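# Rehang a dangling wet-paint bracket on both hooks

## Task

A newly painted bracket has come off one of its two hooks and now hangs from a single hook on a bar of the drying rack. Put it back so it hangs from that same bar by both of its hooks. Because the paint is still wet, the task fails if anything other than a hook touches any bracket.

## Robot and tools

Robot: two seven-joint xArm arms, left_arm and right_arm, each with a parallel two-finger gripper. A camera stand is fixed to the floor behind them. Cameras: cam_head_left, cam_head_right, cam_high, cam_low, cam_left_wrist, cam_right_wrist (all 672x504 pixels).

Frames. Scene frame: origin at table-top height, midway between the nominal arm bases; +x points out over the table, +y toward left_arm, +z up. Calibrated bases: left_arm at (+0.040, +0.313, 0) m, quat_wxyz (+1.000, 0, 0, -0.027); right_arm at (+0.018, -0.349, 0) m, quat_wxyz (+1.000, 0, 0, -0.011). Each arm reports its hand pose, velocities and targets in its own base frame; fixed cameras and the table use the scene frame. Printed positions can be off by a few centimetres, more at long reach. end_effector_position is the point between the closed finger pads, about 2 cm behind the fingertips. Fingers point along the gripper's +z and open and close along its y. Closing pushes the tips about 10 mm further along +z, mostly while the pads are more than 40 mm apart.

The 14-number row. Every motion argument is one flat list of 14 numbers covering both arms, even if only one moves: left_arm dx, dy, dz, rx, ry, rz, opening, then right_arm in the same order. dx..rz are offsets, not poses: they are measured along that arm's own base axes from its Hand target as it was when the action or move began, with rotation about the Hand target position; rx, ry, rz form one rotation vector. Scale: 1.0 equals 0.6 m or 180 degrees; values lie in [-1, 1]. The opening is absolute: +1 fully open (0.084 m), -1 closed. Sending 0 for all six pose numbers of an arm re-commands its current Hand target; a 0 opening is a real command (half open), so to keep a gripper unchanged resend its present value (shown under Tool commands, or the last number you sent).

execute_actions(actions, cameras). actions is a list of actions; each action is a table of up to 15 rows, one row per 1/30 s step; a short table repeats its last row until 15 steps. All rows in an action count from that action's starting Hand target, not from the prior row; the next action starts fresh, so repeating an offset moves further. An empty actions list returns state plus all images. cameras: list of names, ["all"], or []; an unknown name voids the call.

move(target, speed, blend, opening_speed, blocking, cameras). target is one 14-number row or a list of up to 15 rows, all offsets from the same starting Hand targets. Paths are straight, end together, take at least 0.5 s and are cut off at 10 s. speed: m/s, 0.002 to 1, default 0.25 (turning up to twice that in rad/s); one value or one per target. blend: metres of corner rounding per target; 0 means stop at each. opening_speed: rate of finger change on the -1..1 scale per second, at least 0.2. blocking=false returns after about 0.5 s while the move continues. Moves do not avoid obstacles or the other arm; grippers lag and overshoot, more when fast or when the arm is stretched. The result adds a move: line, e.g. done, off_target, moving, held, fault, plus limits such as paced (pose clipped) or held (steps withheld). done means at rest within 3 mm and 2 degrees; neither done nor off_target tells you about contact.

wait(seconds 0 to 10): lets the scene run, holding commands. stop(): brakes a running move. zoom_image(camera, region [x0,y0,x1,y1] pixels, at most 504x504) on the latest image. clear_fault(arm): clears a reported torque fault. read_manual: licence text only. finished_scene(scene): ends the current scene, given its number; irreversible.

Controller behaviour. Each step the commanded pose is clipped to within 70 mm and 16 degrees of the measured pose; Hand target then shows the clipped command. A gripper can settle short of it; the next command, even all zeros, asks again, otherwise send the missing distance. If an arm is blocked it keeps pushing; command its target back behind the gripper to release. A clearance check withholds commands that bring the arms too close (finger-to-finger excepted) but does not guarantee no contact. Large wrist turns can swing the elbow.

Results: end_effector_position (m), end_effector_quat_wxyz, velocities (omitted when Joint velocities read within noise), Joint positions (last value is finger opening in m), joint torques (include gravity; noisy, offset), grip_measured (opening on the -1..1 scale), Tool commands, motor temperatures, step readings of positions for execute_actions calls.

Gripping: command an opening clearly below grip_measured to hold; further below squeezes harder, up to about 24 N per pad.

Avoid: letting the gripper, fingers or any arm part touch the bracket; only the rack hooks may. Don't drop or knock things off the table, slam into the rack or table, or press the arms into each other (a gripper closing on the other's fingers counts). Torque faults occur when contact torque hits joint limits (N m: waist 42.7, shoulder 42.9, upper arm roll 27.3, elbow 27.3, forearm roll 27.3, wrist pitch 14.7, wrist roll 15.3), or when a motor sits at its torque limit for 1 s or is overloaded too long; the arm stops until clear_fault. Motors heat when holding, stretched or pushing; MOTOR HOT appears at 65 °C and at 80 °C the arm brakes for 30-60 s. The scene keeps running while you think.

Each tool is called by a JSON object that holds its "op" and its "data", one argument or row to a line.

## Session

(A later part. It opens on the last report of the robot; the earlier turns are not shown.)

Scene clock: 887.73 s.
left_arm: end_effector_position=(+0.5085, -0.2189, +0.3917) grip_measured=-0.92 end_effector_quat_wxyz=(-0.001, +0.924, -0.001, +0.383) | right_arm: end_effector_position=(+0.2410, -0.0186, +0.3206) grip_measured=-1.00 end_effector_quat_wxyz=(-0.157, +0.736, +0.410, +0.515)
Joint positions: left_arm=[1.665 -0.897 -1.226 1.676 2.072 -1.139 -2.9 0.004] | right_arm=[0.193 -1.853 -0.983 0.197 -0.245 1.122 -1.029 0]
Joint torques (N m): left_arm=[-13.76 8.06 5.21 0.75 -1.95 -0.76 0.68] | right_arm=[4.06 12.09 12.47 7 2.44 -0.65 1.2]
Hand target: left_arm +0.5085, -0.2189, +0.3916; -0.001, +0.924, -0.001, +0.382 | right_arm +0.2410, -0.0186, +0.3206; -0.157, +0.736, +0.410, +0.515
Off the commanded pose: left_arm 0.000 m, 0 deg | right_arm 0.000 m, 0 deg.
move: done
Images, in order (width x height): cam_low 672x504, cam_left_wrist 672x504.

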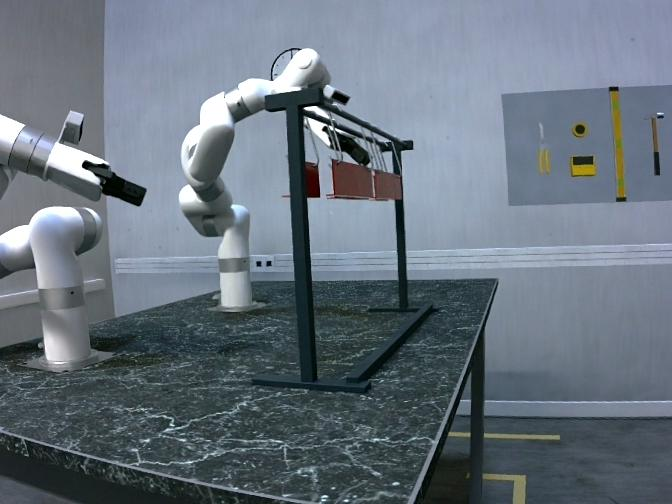

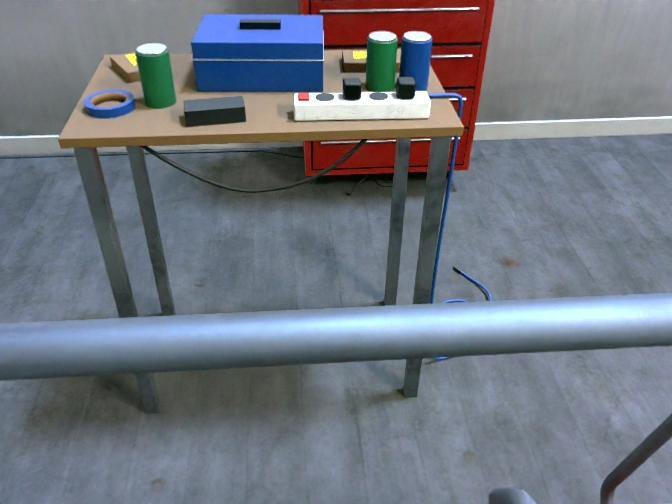

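{"op": "move", "data": {
  "target": [
    [0,0,0.001,0,0,0,-0.3,0,0,0,0,0,0,-1],
    [-0.12,0,0.12,0,0,0,-0.3,0,0,0,0,0,0,-1],
    [-0.3,0,0.15,0,0,0,-0.3,0,0,0,0,0,0,-1]
  ],
  "speed": [0.05,0.08,0.2],
  "blend": [0,0.01,0],
  "opening_speed": 0.8,
  "cameras": ["cam_low","cam_left_wrist","cam_right_wrist"]
}}

{"op": "zoom_image", "data": {
  "camera": "cam_right_wrist",
  "region": [200, 0, 500, 220]
}}

Scene clock: 901.83 s.
left_arm: end_effector_position=(+0.3285, -0.2189, +0.4816) grip_measured=-0.32 end_effector_quat_wxyz=(-0.001, +0.924, -0.001, +0.382) | right_arm: end_effector_position=(+0.2410, -0.0186, +0.3206) grip_measured=-1.00 end_effector_quat_wxyz=(-0.157, +0.736, +0.410, +0.515)
Joint positions: left_arm=[1.175 -0.946 -0.732 1.511 2.259 -1.405 -2.947 0.03] | right_arm=[0.193 -1.853 -0.983 0.197 -0.245 1.122 -1.029 0]
Joint torques (N m): left_arm=[-12.08 6.1 10.92 4.84 2.08 -1.03 0.7] | right_arm=[4.13 11.76 12.8 6.85 2.69 -0.69 1.31]
Hand target: left_arm +0.3285, -0.2189, +0.4816; -0.001, +0.924, -0.001, +0.382 | right_arm +0.2410, -0.0186, +0.3206; -0.157, +0.736, +0.410, +0.515
Off the commanded pose: left_arm 0.000 m, 0 deg | right_arm 0.000 m, 0 deg.
move: done
Images, in order (width x height): cam_low 672x504, cam_left_wrist 672x504, cam_right_wrist 672x504.

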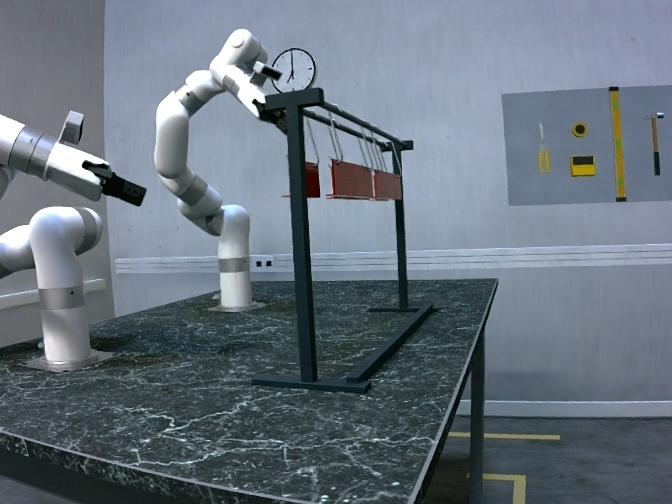

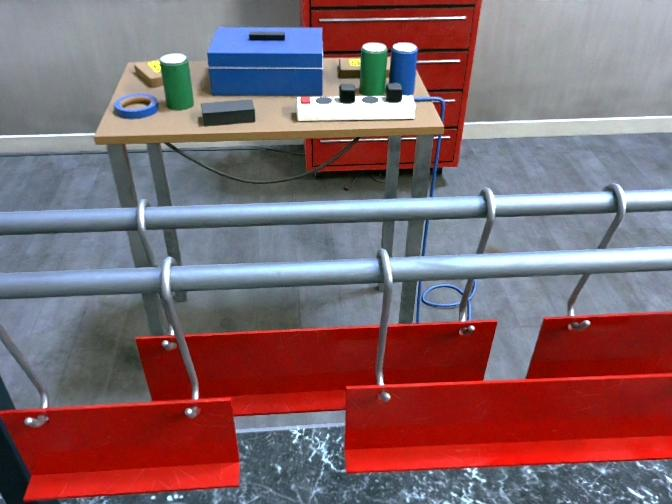

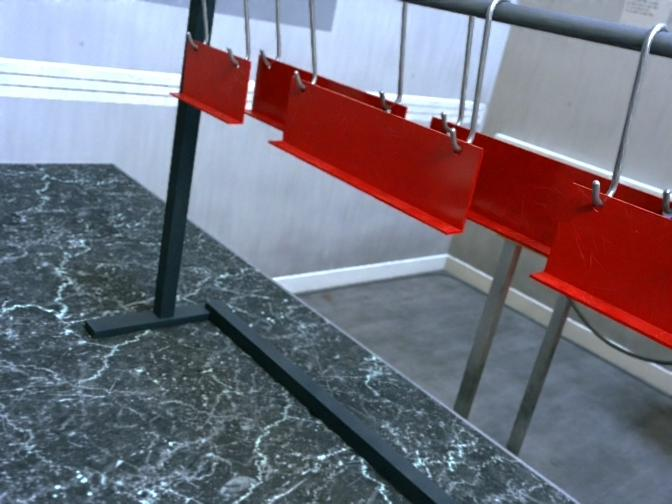

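Scaled by 1.680 from the camera's 672x504 image, which has a finer 960x720 frame.

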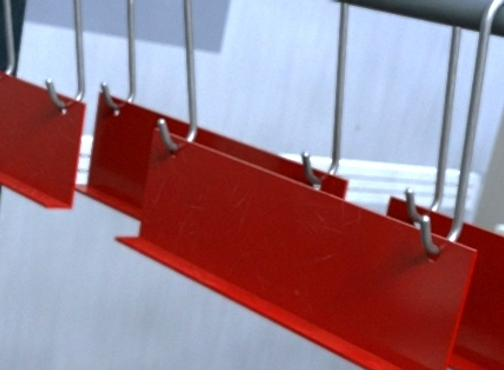

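Perfect.

{"op": "finished_scene", "data": {
  "scene": 1
}}

The scene is finished: the task was done.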